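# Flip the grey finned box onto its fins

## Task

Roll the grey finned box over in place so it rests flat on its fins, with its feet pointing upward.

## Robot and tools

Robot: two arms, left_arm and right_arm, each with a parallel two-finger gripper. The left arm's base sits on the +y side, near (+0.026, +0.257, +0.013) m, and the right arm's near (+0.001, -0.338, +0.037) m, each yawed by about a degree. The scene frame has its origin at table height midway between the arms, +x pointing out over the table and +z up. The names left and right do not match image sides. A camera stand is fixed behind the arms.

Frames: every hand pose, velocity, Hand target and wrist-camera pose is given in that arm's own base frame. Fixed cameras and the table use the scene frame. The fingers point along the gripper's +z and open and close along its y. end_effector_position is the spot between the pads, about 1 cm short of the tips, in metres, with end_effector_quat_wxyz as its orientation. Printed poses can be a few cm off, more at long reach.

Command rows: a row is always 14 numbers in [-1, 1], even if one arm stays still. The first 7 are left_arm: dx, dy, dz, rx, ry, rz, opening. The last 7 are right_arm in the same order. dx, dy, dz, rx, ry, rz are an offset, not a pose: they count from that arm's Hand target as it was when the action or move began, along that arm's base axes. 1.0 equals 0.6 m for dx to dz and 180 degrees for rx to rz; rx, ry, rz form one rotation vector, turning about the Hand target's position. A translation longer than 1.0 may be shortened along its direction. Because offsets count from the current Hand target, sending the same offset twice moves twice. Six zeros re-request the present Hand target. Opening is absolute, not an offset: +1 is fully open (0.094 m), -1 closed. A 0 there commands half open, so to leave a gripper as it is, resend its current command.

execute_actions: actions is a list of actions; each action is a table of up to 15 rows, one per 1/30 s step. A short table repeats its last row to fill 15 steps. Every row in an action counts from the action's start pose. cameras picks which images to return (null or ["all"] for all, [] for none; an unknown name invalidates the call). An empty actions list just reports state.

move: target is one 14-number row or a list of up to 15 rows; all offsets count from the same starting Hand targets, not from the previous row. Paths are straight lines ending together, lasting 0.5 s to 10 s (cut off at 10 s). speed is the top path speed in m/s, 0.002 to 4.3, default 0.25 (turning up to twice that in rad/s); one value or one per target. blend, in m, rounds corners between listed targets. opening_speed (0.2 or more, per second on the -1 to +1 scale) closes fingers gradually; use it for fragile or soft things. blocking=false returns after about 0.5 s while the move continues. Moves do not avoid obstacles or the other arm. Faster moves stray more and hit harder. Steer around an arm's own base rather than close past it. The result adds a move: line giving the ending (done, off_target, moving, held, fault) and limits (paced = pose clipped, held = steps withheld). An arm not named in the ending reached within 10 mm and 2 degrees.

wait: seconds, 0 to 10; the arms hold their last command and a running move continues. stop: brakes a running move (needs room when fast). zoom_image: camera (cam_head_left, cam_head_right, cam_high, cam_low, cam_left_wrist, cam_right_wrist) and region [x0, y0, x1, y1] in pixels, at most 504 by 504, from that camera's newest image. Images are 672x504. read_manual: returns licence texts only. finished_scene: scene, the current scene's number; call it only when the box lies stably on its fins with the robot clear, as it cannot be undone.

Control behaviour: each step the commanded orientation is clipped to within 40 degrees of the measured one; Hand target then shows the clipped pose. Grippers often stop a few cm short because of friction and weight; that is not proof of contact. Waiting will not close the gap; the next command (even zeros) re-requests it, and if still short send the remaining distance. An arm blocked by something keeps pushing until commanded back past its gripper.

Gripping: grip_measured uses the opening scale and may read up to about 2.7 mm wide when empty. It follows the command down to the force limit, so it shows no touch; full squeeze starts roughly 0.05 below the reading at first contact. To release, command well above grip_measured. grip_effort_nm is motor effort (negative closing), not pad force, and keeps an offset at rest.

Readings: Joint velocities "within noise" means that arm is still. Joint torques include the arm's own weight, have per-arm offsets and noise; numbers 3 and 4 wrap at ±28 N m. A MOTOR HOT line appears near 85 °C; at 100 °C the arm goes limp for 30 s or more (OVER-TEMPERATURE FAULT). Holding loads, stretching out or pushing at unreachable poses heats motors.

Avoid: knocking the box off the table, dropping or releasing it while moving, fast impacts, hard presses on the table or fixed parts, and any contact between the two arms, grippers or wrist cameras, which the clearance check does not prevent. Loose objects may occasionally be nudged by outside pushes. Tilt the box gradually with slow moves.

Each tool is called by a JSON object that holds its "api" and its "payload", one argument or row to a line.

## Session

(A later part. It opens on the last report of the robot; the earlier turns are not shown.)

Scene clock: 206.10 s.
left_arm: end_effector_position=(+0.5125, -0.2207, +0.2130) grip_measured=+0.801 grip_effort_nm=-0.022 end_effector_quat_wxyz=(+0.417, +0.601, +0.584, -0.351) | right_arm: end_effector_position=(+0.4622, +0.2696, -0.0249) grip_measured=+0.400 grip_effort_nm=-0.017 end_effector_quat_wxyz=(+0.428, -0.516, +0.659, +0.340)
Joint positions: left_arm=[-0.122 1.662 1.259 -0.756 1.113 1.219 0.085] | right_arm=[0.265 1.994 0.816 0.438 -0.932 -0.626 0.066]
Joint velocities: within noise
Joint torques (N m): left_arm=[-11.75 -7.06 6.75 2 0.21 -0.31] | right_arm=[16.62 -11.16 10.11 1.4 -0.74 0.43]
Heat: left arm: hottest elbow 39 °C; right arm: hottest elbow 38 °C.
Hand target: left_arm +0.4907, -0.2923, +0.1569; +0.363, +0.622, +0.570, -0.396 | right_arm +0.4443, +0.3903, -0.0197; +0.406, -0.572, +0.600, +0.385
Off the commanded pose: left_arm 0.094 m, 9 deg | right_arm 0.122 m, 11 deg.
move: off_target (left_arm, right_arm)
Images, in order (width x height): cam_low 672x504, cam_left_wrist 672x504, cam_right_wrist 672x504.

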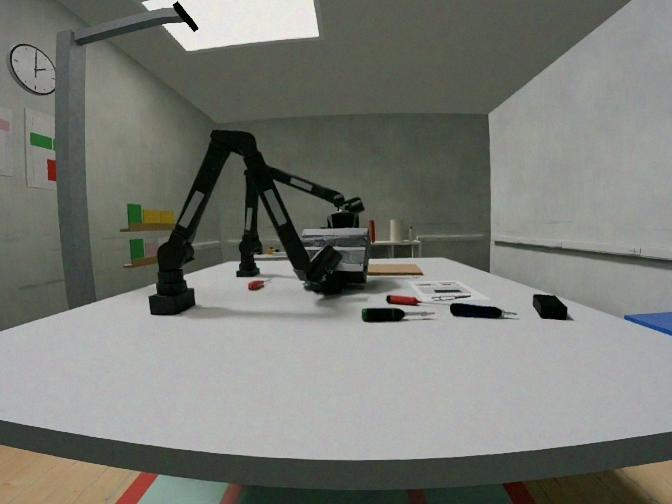

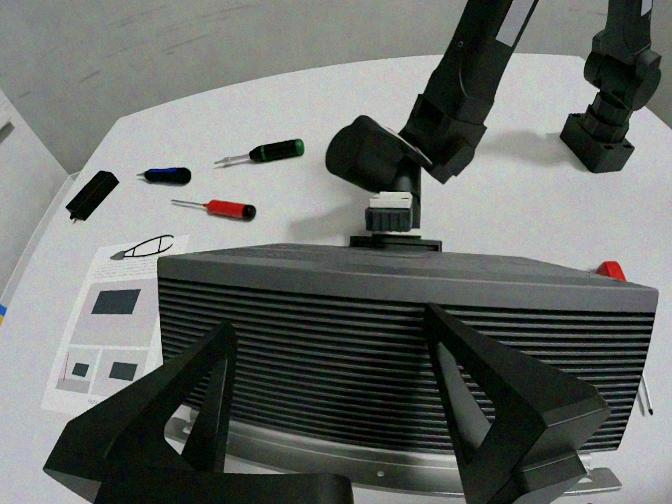

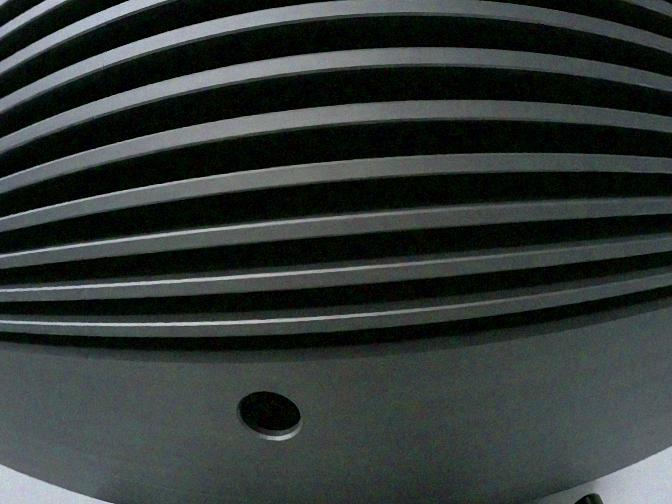

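{"api": "execute_actions", "payload": {
  "actions": [],
  "cameras": ["cam_head_right","cam_high"]
}}

{"api": "zoom_image", "payload": {
  "camera": "cam_high",
  "region": [200, 130, 460, 325]
}}

Scene clock: 213.80 s.
left_arm: end_effector_position=(+0.5126, -0.2208, +0.2130) grip_measured=+0.801 grip_effort_nm=-0.017 end_effector_quat_wxyz=(+0.417, +0.601, +0.584, -0.351) | right_arm: end_effector_position=(+0.4622, +0.2696, -0.0249) grip_measured=+0.400 grip_effort_nm=-0.012 end_effector_quat_wxyz=(+0.428, -0.516, +0.659, +0.340)
Joint positions: left_arm=[-0.122 1.662 1.259 -0.756 1.113 1.218 0.085] | right_arm=[0.265 1.994 0.816 0.438 -0.932 -0.626 0.066]
Joint velocities: within noise
Joint torques (N m): left_arm=[-11.75 -7.18 6.74 2.09 0.22 -0.3] | right_arm=[16.26 -11.11 10.07 1.74 -0.72 0.44]
Heat: left arm: hottest elbow 39 °C; right arm: hottest elbow 39 °C.
Hand target: left_arm +0.4908, -0.2923, +0.1569; +0.363, +0.622, +0.570, -0.396 | right_arm +0.4443, +0.3903, -0.0197; +0.406, -0.572, +0.600, +0.385
Tool commands: left_gripper/opening=+0.8 right_gripper/opening=+0.4
Off the commanded pose: left_arm 0.094 m, 9 deg | right_arm 0.122 m, 11 deg.
Images, in order (width x height): cam_head_right 672x504, cam_high 672x504.

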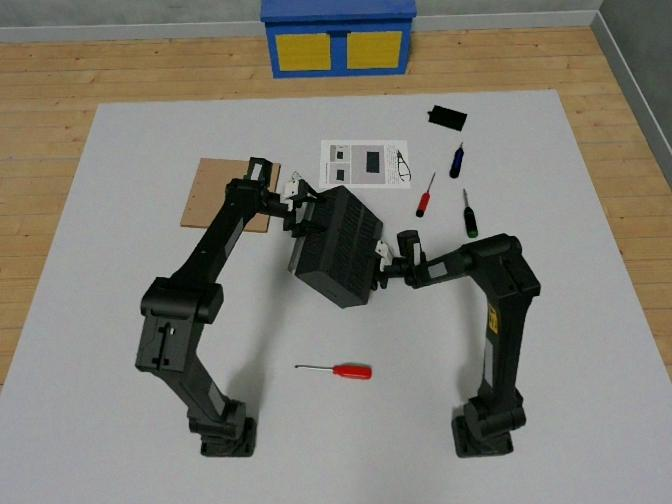

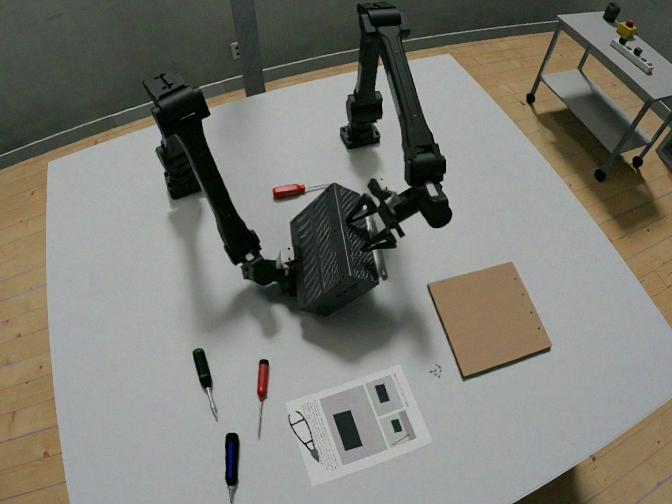

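Scaled by 1.938.

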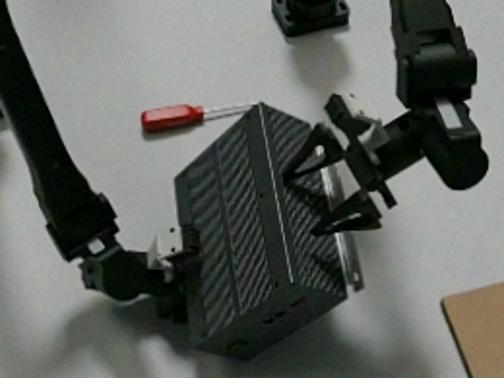

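{"api": "move", "payload": {
  "target": [0.0,0.033,0.06,0,0,0,0.8,0,-0.45,0,0,0,0,0.4],
  "speed": 0.25,
  "cameras": ["cam_left_wrist","cam_head_right","cam_high"]
}}

Scene clock: 231.17 s.
left_arm: end_effector_position=(+0.4824, -0.2703, +0.2189) grip_measured=+0.801 grip_effort_nm=-0.022 end_effector_quat_wxyz=(+0.378, +0.617, +0.565, -0.396) | right_arm: end_effector_position=(+0.4343, +0.1229, -0.0192) grip_measured=+0.400 grip_effort_nm=-0.017 end_effector_quat_wxyz=(-0.402, +0.568, -0.603, -0.390)
Joint positions: left_arm=[-0.221 1.669 1.288 -0.852 1.134 1.224 0.085] | right_arm=[-0.089 1.999 0.967 -0.649 -1.188 -1.675 0.066]
Joint velocities: within noise
Joint torques (N m): left_arm=[-0.97 -9.41 9.69 0.68 -0.05 0.13] | right_arm=[-0.85 -12.34 5.85 0.02 -0.6 -0.18]
Heat: left arm: hottest elbow 39 °C; right arm: hottest elbow 39 °C.
Hand target: left_arm +0.4908, -0.2725, +0.1930; +0.363, +0.622, +0.570, -0.396 | right_arm +0.4442, +0.1202, -0.0198; -0.406, +0.572, -0.600, -0.385
Off the commanded pose: left_arm 0.027 m, 2 deg | right_arm 0.010 m, 1 deg.
move: off_target (left_arm)
Images, in order (width x height): cam_head_right 672x504, cam_high 672x504, cam_left_wrist 672x504.

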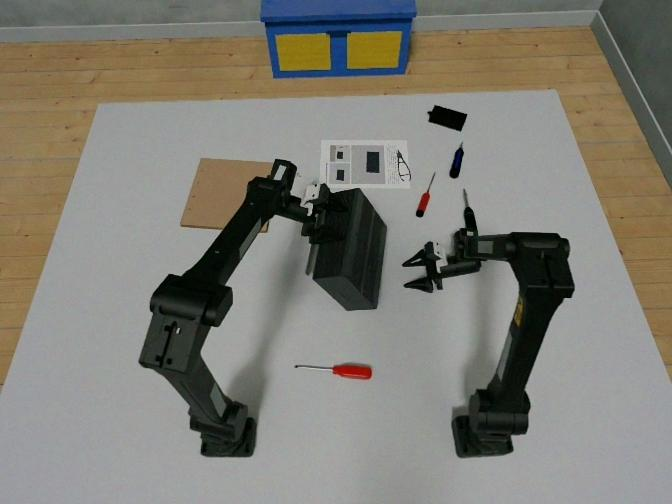

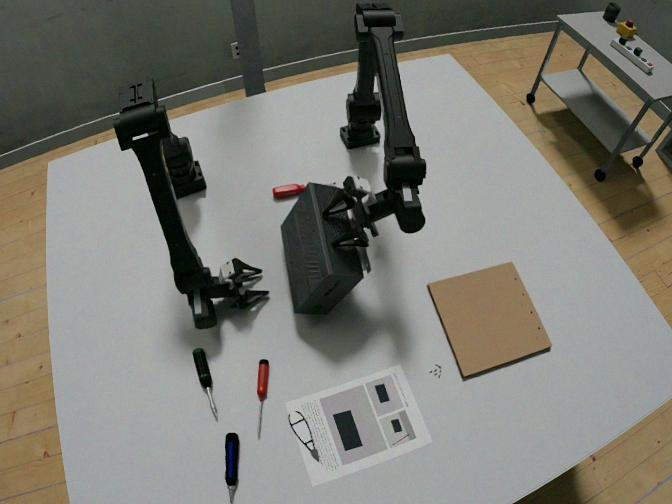

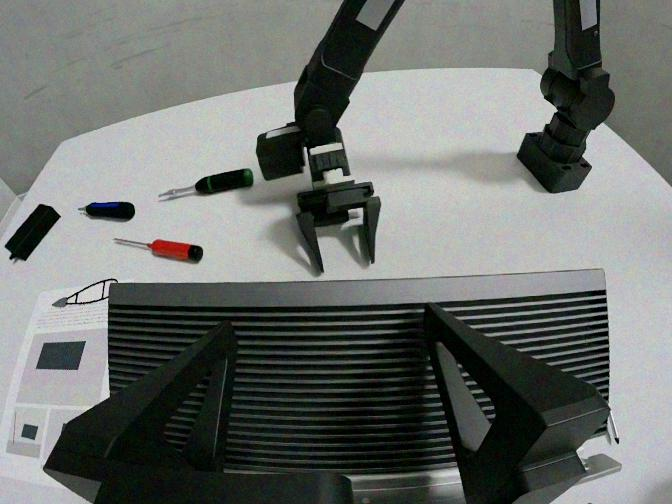

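{"api": "move", "payload": {
  "target": [0.0,-0.1,0.02,0.06,0,0,0.8,0,0,0,0,0,0,0.4],
  "speed": 0.1,
  "cameras": ["cam_left_wrist","cam_head_right","cam_high","cam_low"]
}}

Scene clock: 236.23 s.
left_arm: end_effector_position=(+0.4811, -0.3245, +0.1979) grip_measured=+0.801 grip_effort_nm=-0.022 end_effector_quat_wxyz=(+0.301, +0.653, +0.605, -0.342) | right_arm: end_effector_position=(+0.4345, +0.1144, -0.0243) grip_measured=+0.400 grip_effort_nm=-0.017 end_effector_quat_wxyz=(-0.405, +0.561, -0.608, -0.390)
Joint positions: left_arm=[-0.355 1.715 1.379 -0.899 0.903 1.127 0.085] | right_arm=[-0.109 2.013 0.967 -0.65 -1.19 -1.683 0.066]
Joint velocities: within noise
Joint torques (N m): left_arm=[-1.32 -13.16 12.19 0.81 0.52 -0.36] | right_arm=[0.91 -13.27 5.71 -0.01 -0.51 -0.06]
Heat: left arm: hottest elbow 39 °C; right arm: hottest elbow 39 °C.
Hand target: left_arm +0.4907, -0.3326, +0.2049; +0.303, +0.653, +0.605, -0.341 | right_arm +0.4441, +0.1203, -0.0198; -0.406, +0.572, -0.600, -0.385
Off the commanded pose: left_arm 0.014 m, 0 deg | right_arm 0.012 m, 2 deg.
move: off_target (left_arm, right_arm)
Images, in order (width x height): cam_head_right 672x504, cam_high 672x504, cam_low 672x504, cam_left_wrist 672x504.

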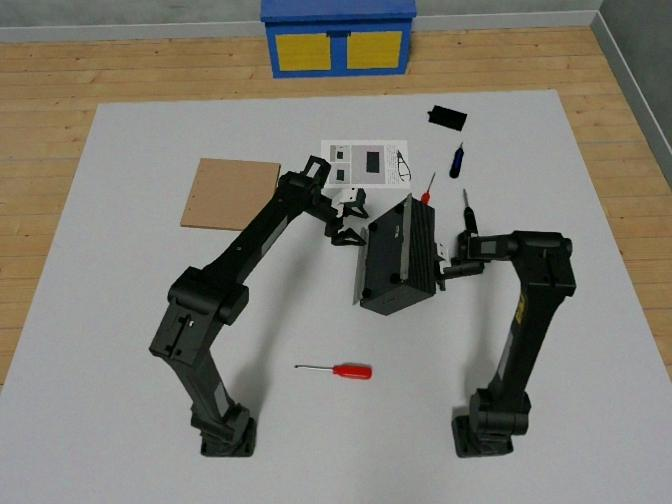

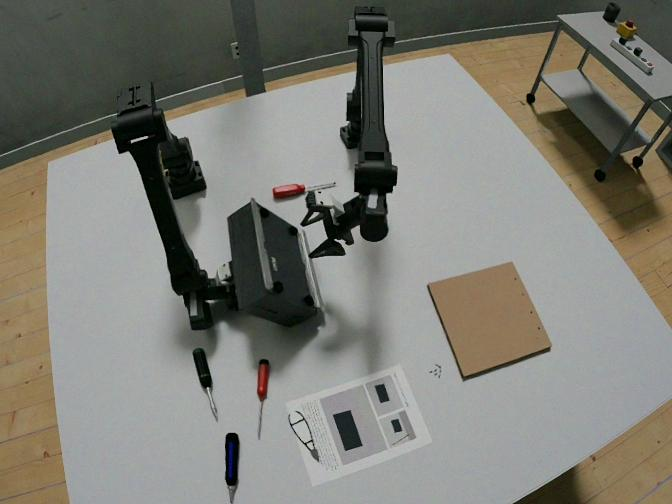

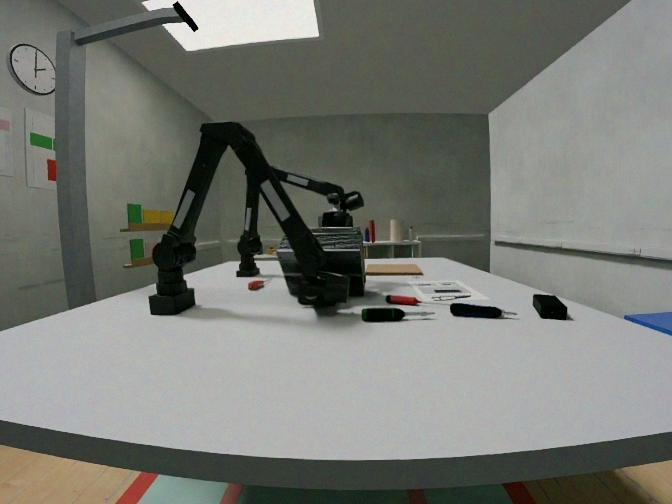

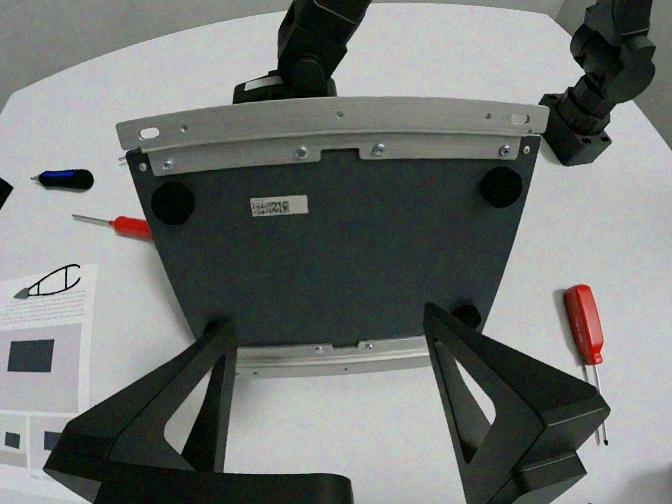

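{"api": "move", "payload": {
  "target": [
    [0.0,0.03,0.2,0,0,0,0.8,0,-0.067,0,0,0,0,0.4],
    [0.0,0.1,0.28,0,0,0,0.8,0.09,-0.067,0.02,0,0,0,0.4],
    [-0.367,0.467,0.28,0,0,0,0.8,0.09,-0.067,0.02,0,0,0,0.4]
  ],
  "speed": 0.3
}}

Scene clock: 257.03 s.
left_arm: end_effector_position=(+0.2728, -0.0557, +0.3729) grip_measured=+0.801 grip_effort_nm=-0.022 end_effector_quat_wxyz=(+0.387, +0.600, +0.675, -0.186) | right_arm: end_effector_position=(+0.4882, +0.0663, -0.0236) grip_measured=+0.400 grip_effort_nm=-0.002 end_effector_quat_wxyz=(-0.408, +0.571, -0.605, -0.375)
Joint positions: left_arm=[0.304 0.929 1.145 -1.672 0.882 1.702 0.085] | right_arm=[-0.193 2.117 1.194 -0.933 -1.158 -1.895 0.066]
Joint velocities: within noise
Joint torques (N m): left_arm=[0.03 -2.49 8.7 0.47 0.51 -0.11] | right_arm=[1.67 -17.79 6.43 -1.07 -1.29 0.24]
Heat: left arm: hottest elbow 43 °C; right arm: hottest elbow 38 °C.
Hand target: left_arm +0.2706, -0.0523, +0.3730; +0.303, +0.653, +0.605, -0.341 | right_arm +0.4981, +0.0802, -0.0077; -0.406, +0.572, -0.600, -0.385
Off the commanded pose: left_arm 0.004 m, 23 deg | right_arm 0.023 m, 1 deg.
joint sent to its limit (left arm) — joint 4 (wrist pitch), lower limit. The joint targets are off in orientation, not in position.
move: off_target (left_arm, right_arm)

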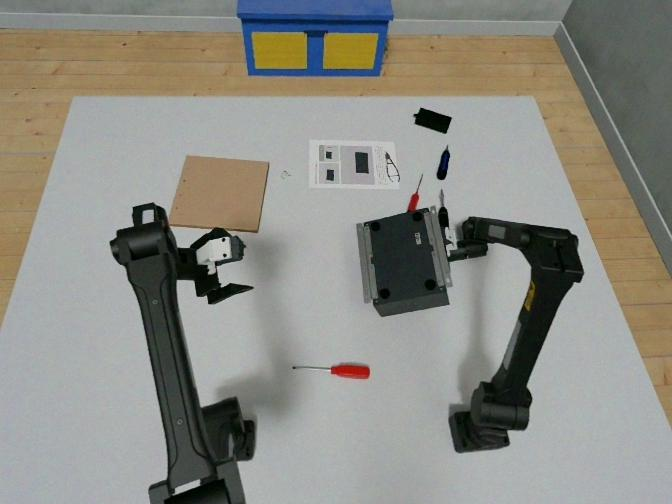

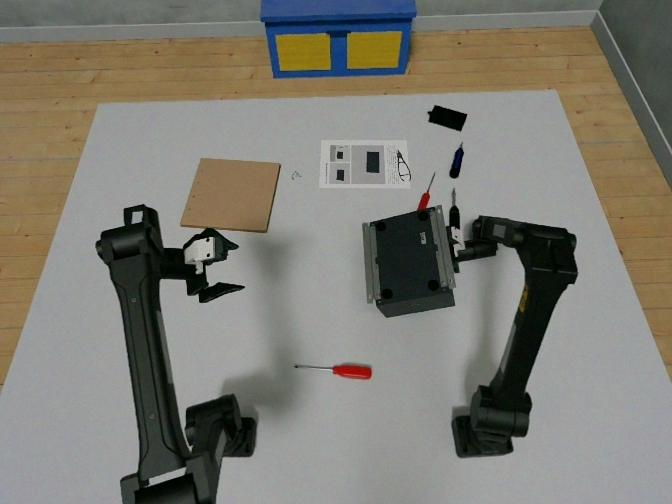

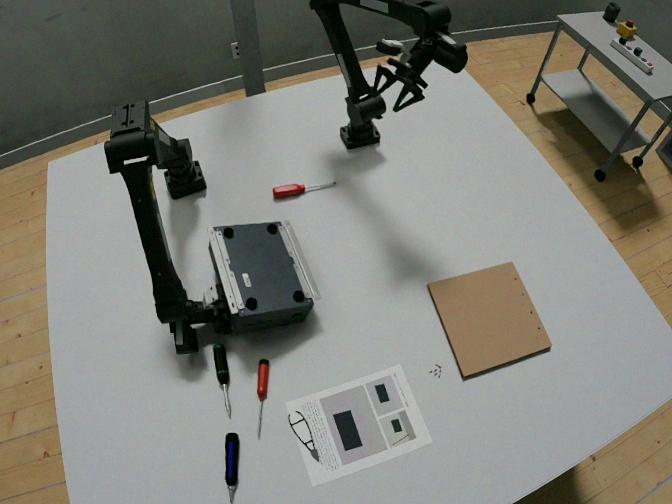

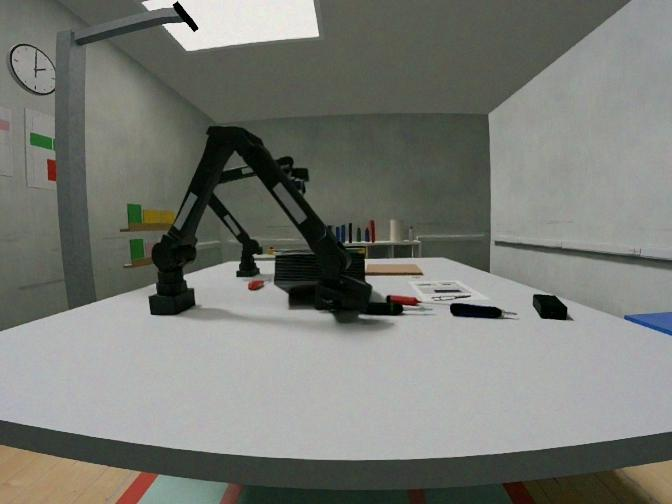

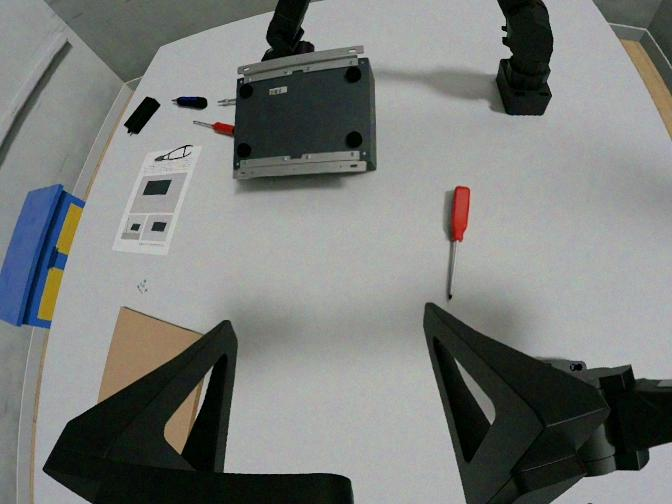

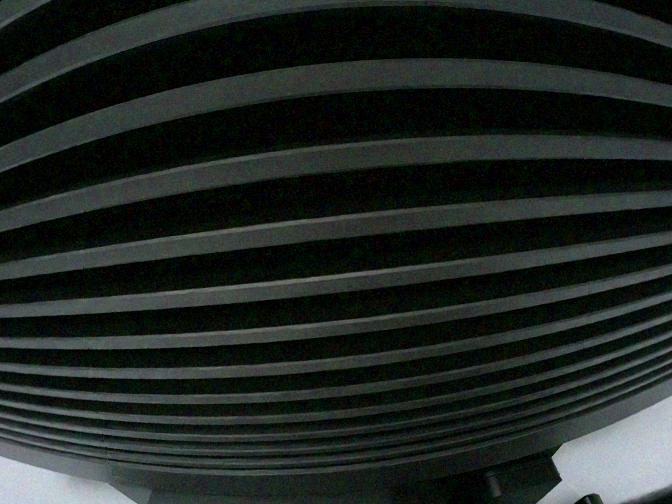

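{"api": "zoom_image", "payload": {
  "camera": "cam_low",
  "region": [250, 210, 430, 330]
}}

{"api": "zoom_image", "payload": {
  "camera": "cam_high",
  "region": [130, 190, 350, 365]
}}

{"api": "zoom_image", "payload": {
  "camera": "cam_head_right",
  "region": [330, 180, 530, 340]
}}

Scaled by 2.800.

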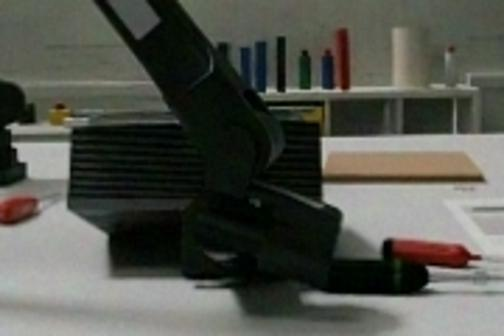

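Scaled by 2.291.

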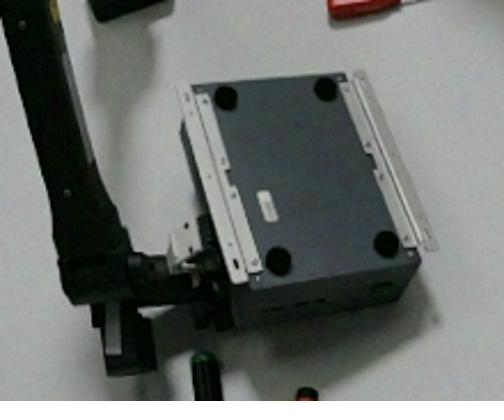

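Scaled by 2.520.

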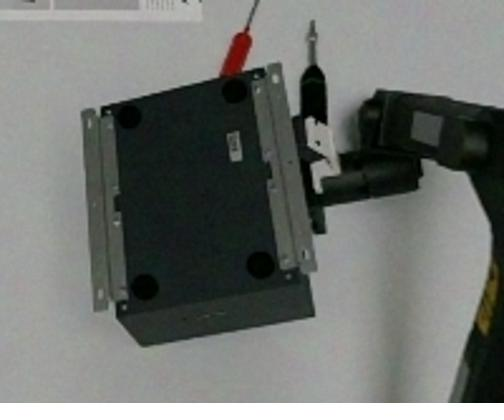

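{"api": "move", "payload": {
  "target": [0,0,0,0,0,0,0.8,0,-0.1,-0.005,0,0,0,0.4],
  "speed": 0.06,
  "cameras": ["cam_head_right","cam_right_wrist","cam_low"]
}}

Scene clock: 277.73 s.
left_arm: end_effector_position=(+0.2728, -0.0556, +0.3728) grip_measured=+0.801 grip_effort_nm=-0.022 end_effector_quat_wxyz=(+0.387, +0.600, +0.675, -0.185) | right_arm: end_effector_position=(+0.4879, +0.0201, -0.0166) grip_measured=+0.400 grip_effort_nm=-0.002 end_effector_quat_wxyz=(+0.401, -0.560, +0.612, +0.388)
Joint positions: left_arm=[0.304 0.929 1.145 -1.672 0.882 1.704 0.085] | right_arm=[-0.285 2.162 1.287 -1.197 -1.126 -2.088 0.066]
Joint velocities: within noise
Joint torques (N m): left_arm=[0.09 -2.43 8.72 0.42 0.53 -0.08] | right_arm=[0.09 -16.97 6.43 -0.7 -0.6 -0.18]
Heat: left arm: hottest elbow 44 °C; right arm: hottest elbow 38 °C.
Hand target: left_arm +0.2706, -0.0523, +0.3730; +0.303, +0.653, +0.605, -0.341 | right_arm +0.4982, +0.0201, -0.0107; +0.406, -0.572, +0.600, +0.385
Off the commanded pose: left_arm 0.004 m, 23 deg | right_arm 0.012 m, 2 deg.
joint sent to its limit (left arm) — joint 4 (wrist pitch), lower limit. The joint targets are off in orientation, not in position.
joint sent to its limit (right arm) — joint 6 (wrist roll), lower limit. The joint targets still meet the commanded pose.
move: off_target (left_arm, right_arm)
Images, in order (width x height): cam_head_right 672x504, cam_low 672x504, cam_right_wrist 672x504.

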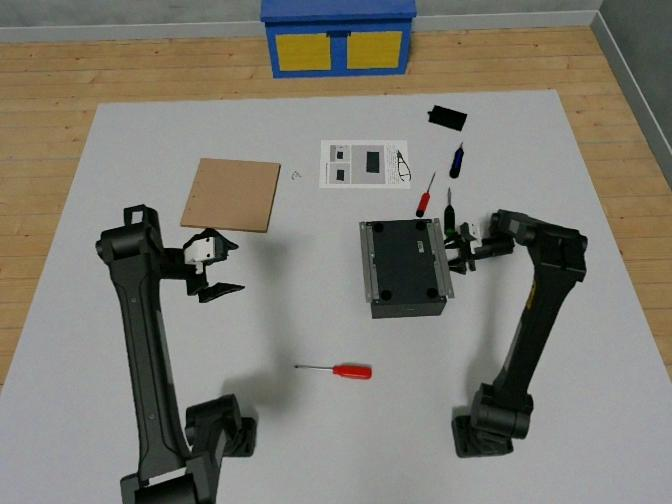

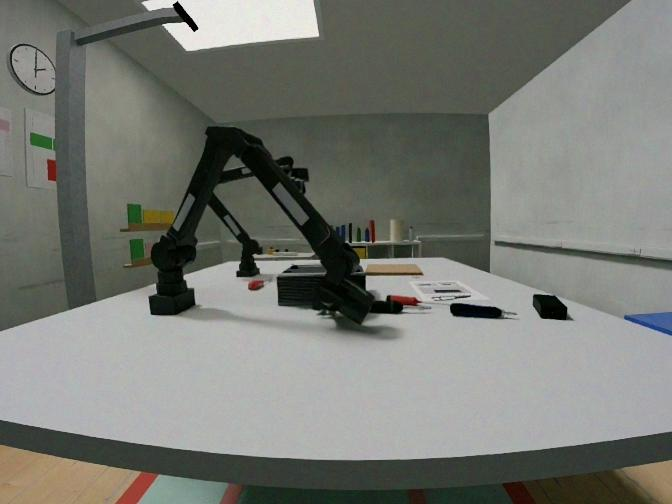

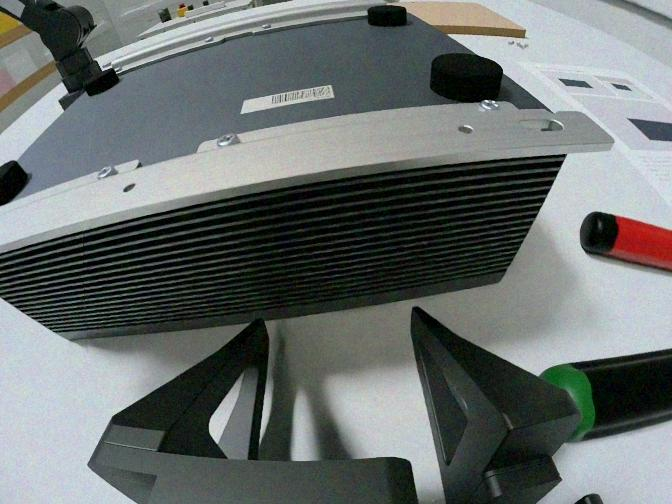

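{"api": "move", "payload": {
  "target": [
    [0,0,0,0,0,0,0.8,-0.042,0,0,0,0,0,0.4],
    [0,0,0,0,0,0,0.8,-0.03,0.27,-0.005,0,0,0,0.4]
  ],
  "speed": 0.12,
  "cameras": ["cam_head_right","cam_right_wrist"]
}}

Scene clock: 292.60 s.
left_arm: end_effector_position=(+0.2728, -0.0556, +0.3728) grip_measured=+0.801 grip_effort_nm=-0.022 end_effector_quat_wxyz=(+0.387, +0.600, +0.675, -0.185) | right_arm: end_effector_position=(+0.4876, +0.1529, -0.0157) grip_measured=+0.400 grip_effort_nm=-0.002 end_effector_quat_wxyz=(+0.414, -0.558, +0.615, +0.373)
Joint positions: left_arm=[0.304 0.929 1.145 -1.672 0.882 1.704 0.085] | right_arm=[-0.015 2.019 1.028 -0.373 -1.174 -1.35 0.066]
Joint velocities: within noise
Joint torques (N m): left_arm=[0.09 -2.49 8.75 0.46 0.54 -0.1] | right_arm=[4.07 -14.8 4.22 1.26 -0.89 0.11]
Heat: left arm: hottest elbow 44 °C; right arm: hottest elbow 37 °C.
Hand target: left_arm +0.2706, -0.0523, +0.3730; +0.303, +0.653, +0.605, -0.341 | right_arm +0.4803, +0.1820, -0.0138; +0.406, -0.572, +0.600, +0.385
Off the commanded pose: left_arm 0.004 m, 23 deg | right_arm 0.030 m, 3 deg.
joint sent to its limit (left arm) — joint 4 (wrist pitch), lower limit. The joint targets are off in orientation, not in position.
move: off_target (left_arm, right_arm)
Images, in order (width x height): cam_head_right 672x504, cam_right_wrist 672x504.

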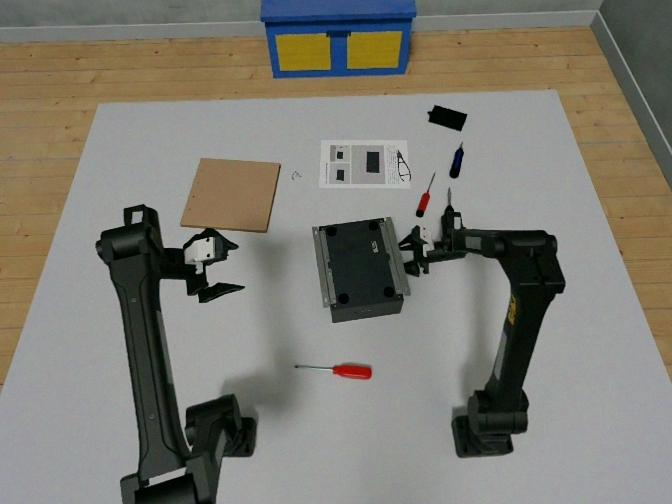

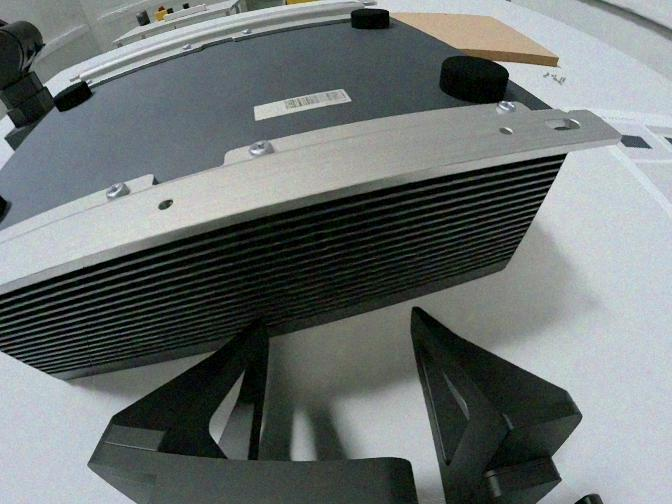

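{"api": "move", "payload": {
  "target": [
    [0,0,0,0,0,0,0.8,0,-0.1,0,0,0,0,0.4],
    [0,0,0,0,0,0,0.8,-0.11,-0.07,0,0,0,0,0.4],
    [0,0,0,0,0,0,0.8,-0.11,0.145,0,0,0,0,0.4]
  ],
  "speed": 0.15,
  "cameras": ["cam_head_right","cam_right_wrist"]
}}

Scene clock: 305.77 s.
left_arm: end_effector_position=(+0.2728, -0.0556, +0.3728) grip_measured=+0.801 grip_effort_nm=-0.027 end_effector_quat_wxyz=(+0.387, +0.600, +0.675, -0.185) | right_arm: end_effector_position=(+0.4156, +0.2466, -0.0200) grip_measured=+0.400 grip_effort_nm=-0.007 end_effector_quat_wxyz=(+0.403, -0.561, +0.617, +0.376)
Joint positions: left_arm=[0.304 0.929 1.145 -1.672 0.882 1.704 0.085] | right_arm=[0.214 1.934 0.767 0.197 -1.076 -0.896 0.066]
Joint velocities: within noise
Joint torques (N m): left_arm=[0.09 -2.43 8.73 0.49 0.53 -0.09] | right_arm=[2.9 -12.16 4.83 2.41 -0.88 0.24]
Heat: left arm: hottest elbow 44 °C; right arm: hottest elbow 37 °C.
Hand target: left_arm +0.2706, -0.0523, +0.3730; +0.303, +0.653, +0.605, -0.341 | right_arm +0.4143, +0.2690, -0.0137; +0.406, -0.572, +0.600, +0.385
Off the commanded pose: left_arm 0.004 m, 23 deg | right_arm 0.023 m, 3 deg.
joint sent to its limit (left arm) — joint 4 (wrist pitch), lower limit. The joint targets are off in orientation, not in position.
move: off_target (left_arm, right_arm)
Images, in order (width x height): cam_head_right 672x504, cam_right_wrist 672x504.

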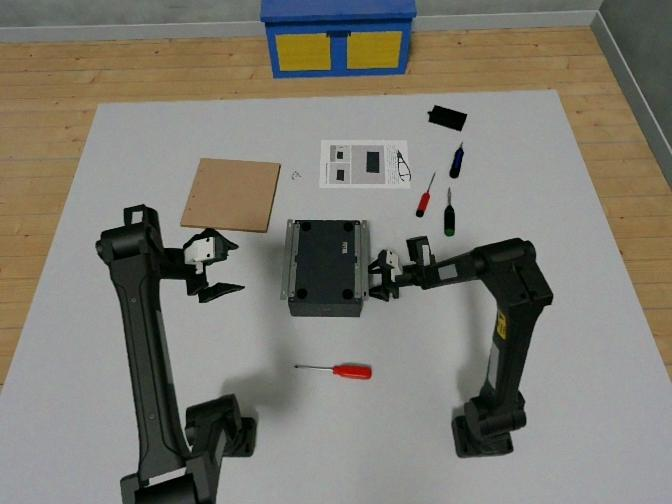

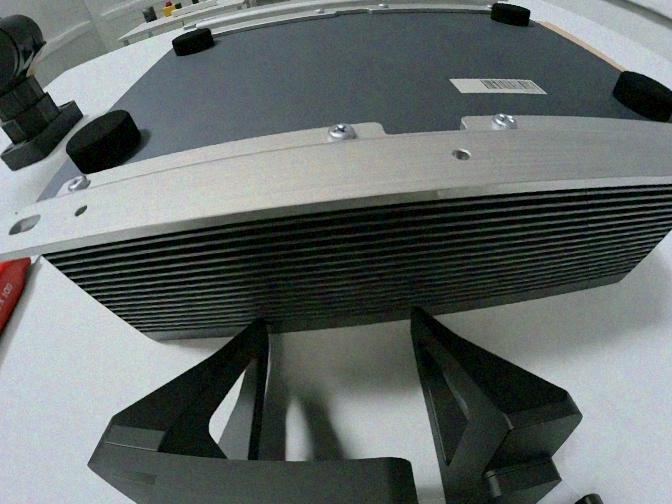

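Box back at original spot. Retreat.

{"api": "move", "payload": {
  "target": [
    [0,0,0,0,0,0,0.8,0,-0.2,0,0,0,0,0.4],
    [0,0,0,0,0,0,0.8,0,-0.35,0.2,0,0,0,0.4]
  ],
  "speed": 0.25,
  "cameras": ["cam_head_right","cam_low","cam_high"]
}}

Scene clock: 311.30 s.
left_arm: end_effector_position=(+0.2728, -0.0556, +0.3728) grip_measured=+0.801 grip_effort_nm=-0.022 end_effector_quat_wxyz=(+0.387, +0.600, +0.675, -0.185) | right_arm: end_effector_position=(+0.4026, +0.0658, +0.1028) grip_measured=+0.400 grip_effort_nm=-0.002 end_effector_quat_wxyz=(-0.401, +0.568, -0.602, -0.393)
Joint positions: left_arm=[0.304 0.929 1.145 -1.672 0.882 1.704 0.085] | right_arm=[-0.236 1.755 1.017 -1.292 -1.146 -2.048 0.066]
Joint velocities: within noise
Joint torques (N m): left_arm=[0.09 -2.32 8.76 0.49 0.54 -0.09] | right_arm=[-0.79 -10.81 7.66 -0.64 -0.53 -0.12]
Heat: left arm: hottest elbow 44 °C; right arm: hottest elbow 37 °C.
Hand target: left_arm +0.2706, -0.0523, +0.3730; +0.303, +0.653, +0.605, -0.341 | right_arm +0.4143, +0.0590, +0.1063; -0.406, +0.572, -0.600, -0.385
Off the commanded pose: left_arm 0.004 m, 23 deg | right_arm 0.014 m, 1 deg.
joint sent to its limit (left arm) — joint 4 (wrist pitch), lower limit. The joint targets are off in orientation, not in position.
move: off_target (left_arm, right_arm)
Images, in order (width x height): cam_head_right 672x504, cam_high 672x504, cam_low 672x504.

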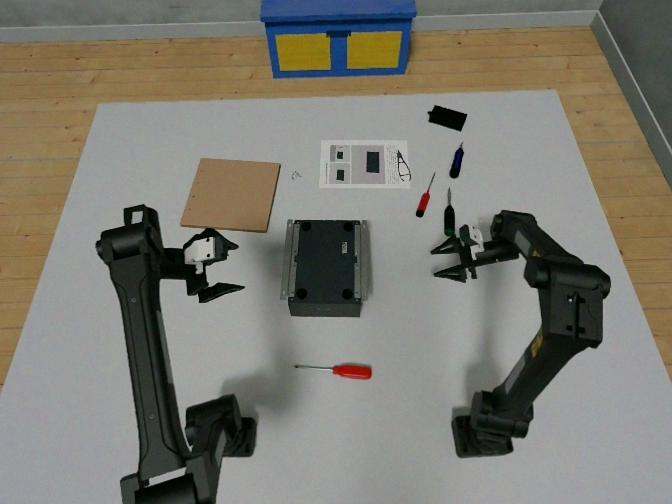

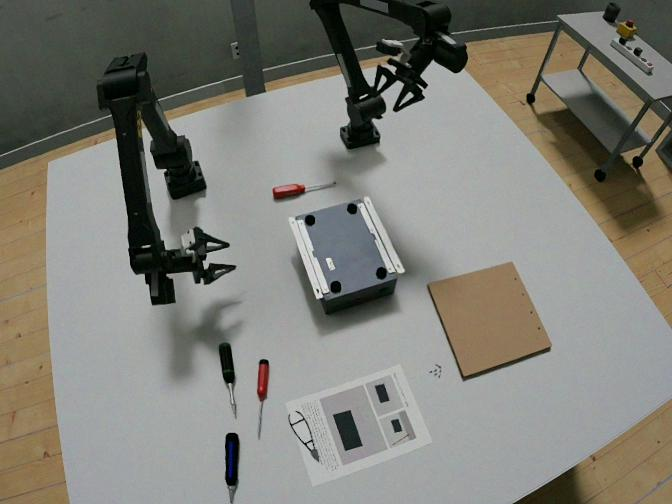

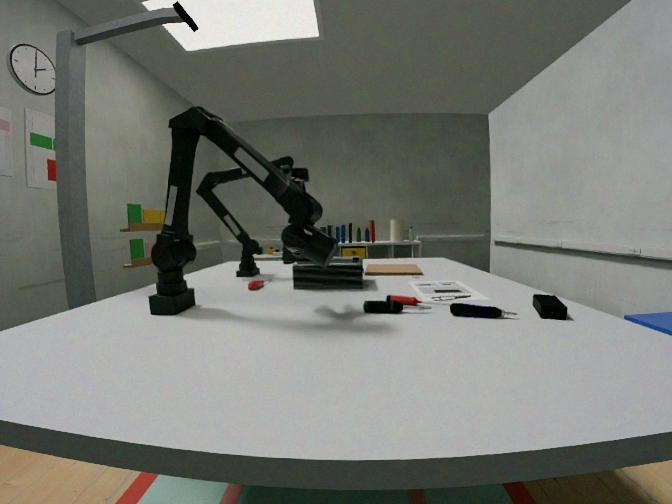

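{"api": "finished_scene", "payload": {
  "scene": 2
}}

The scene is finished: the task was done.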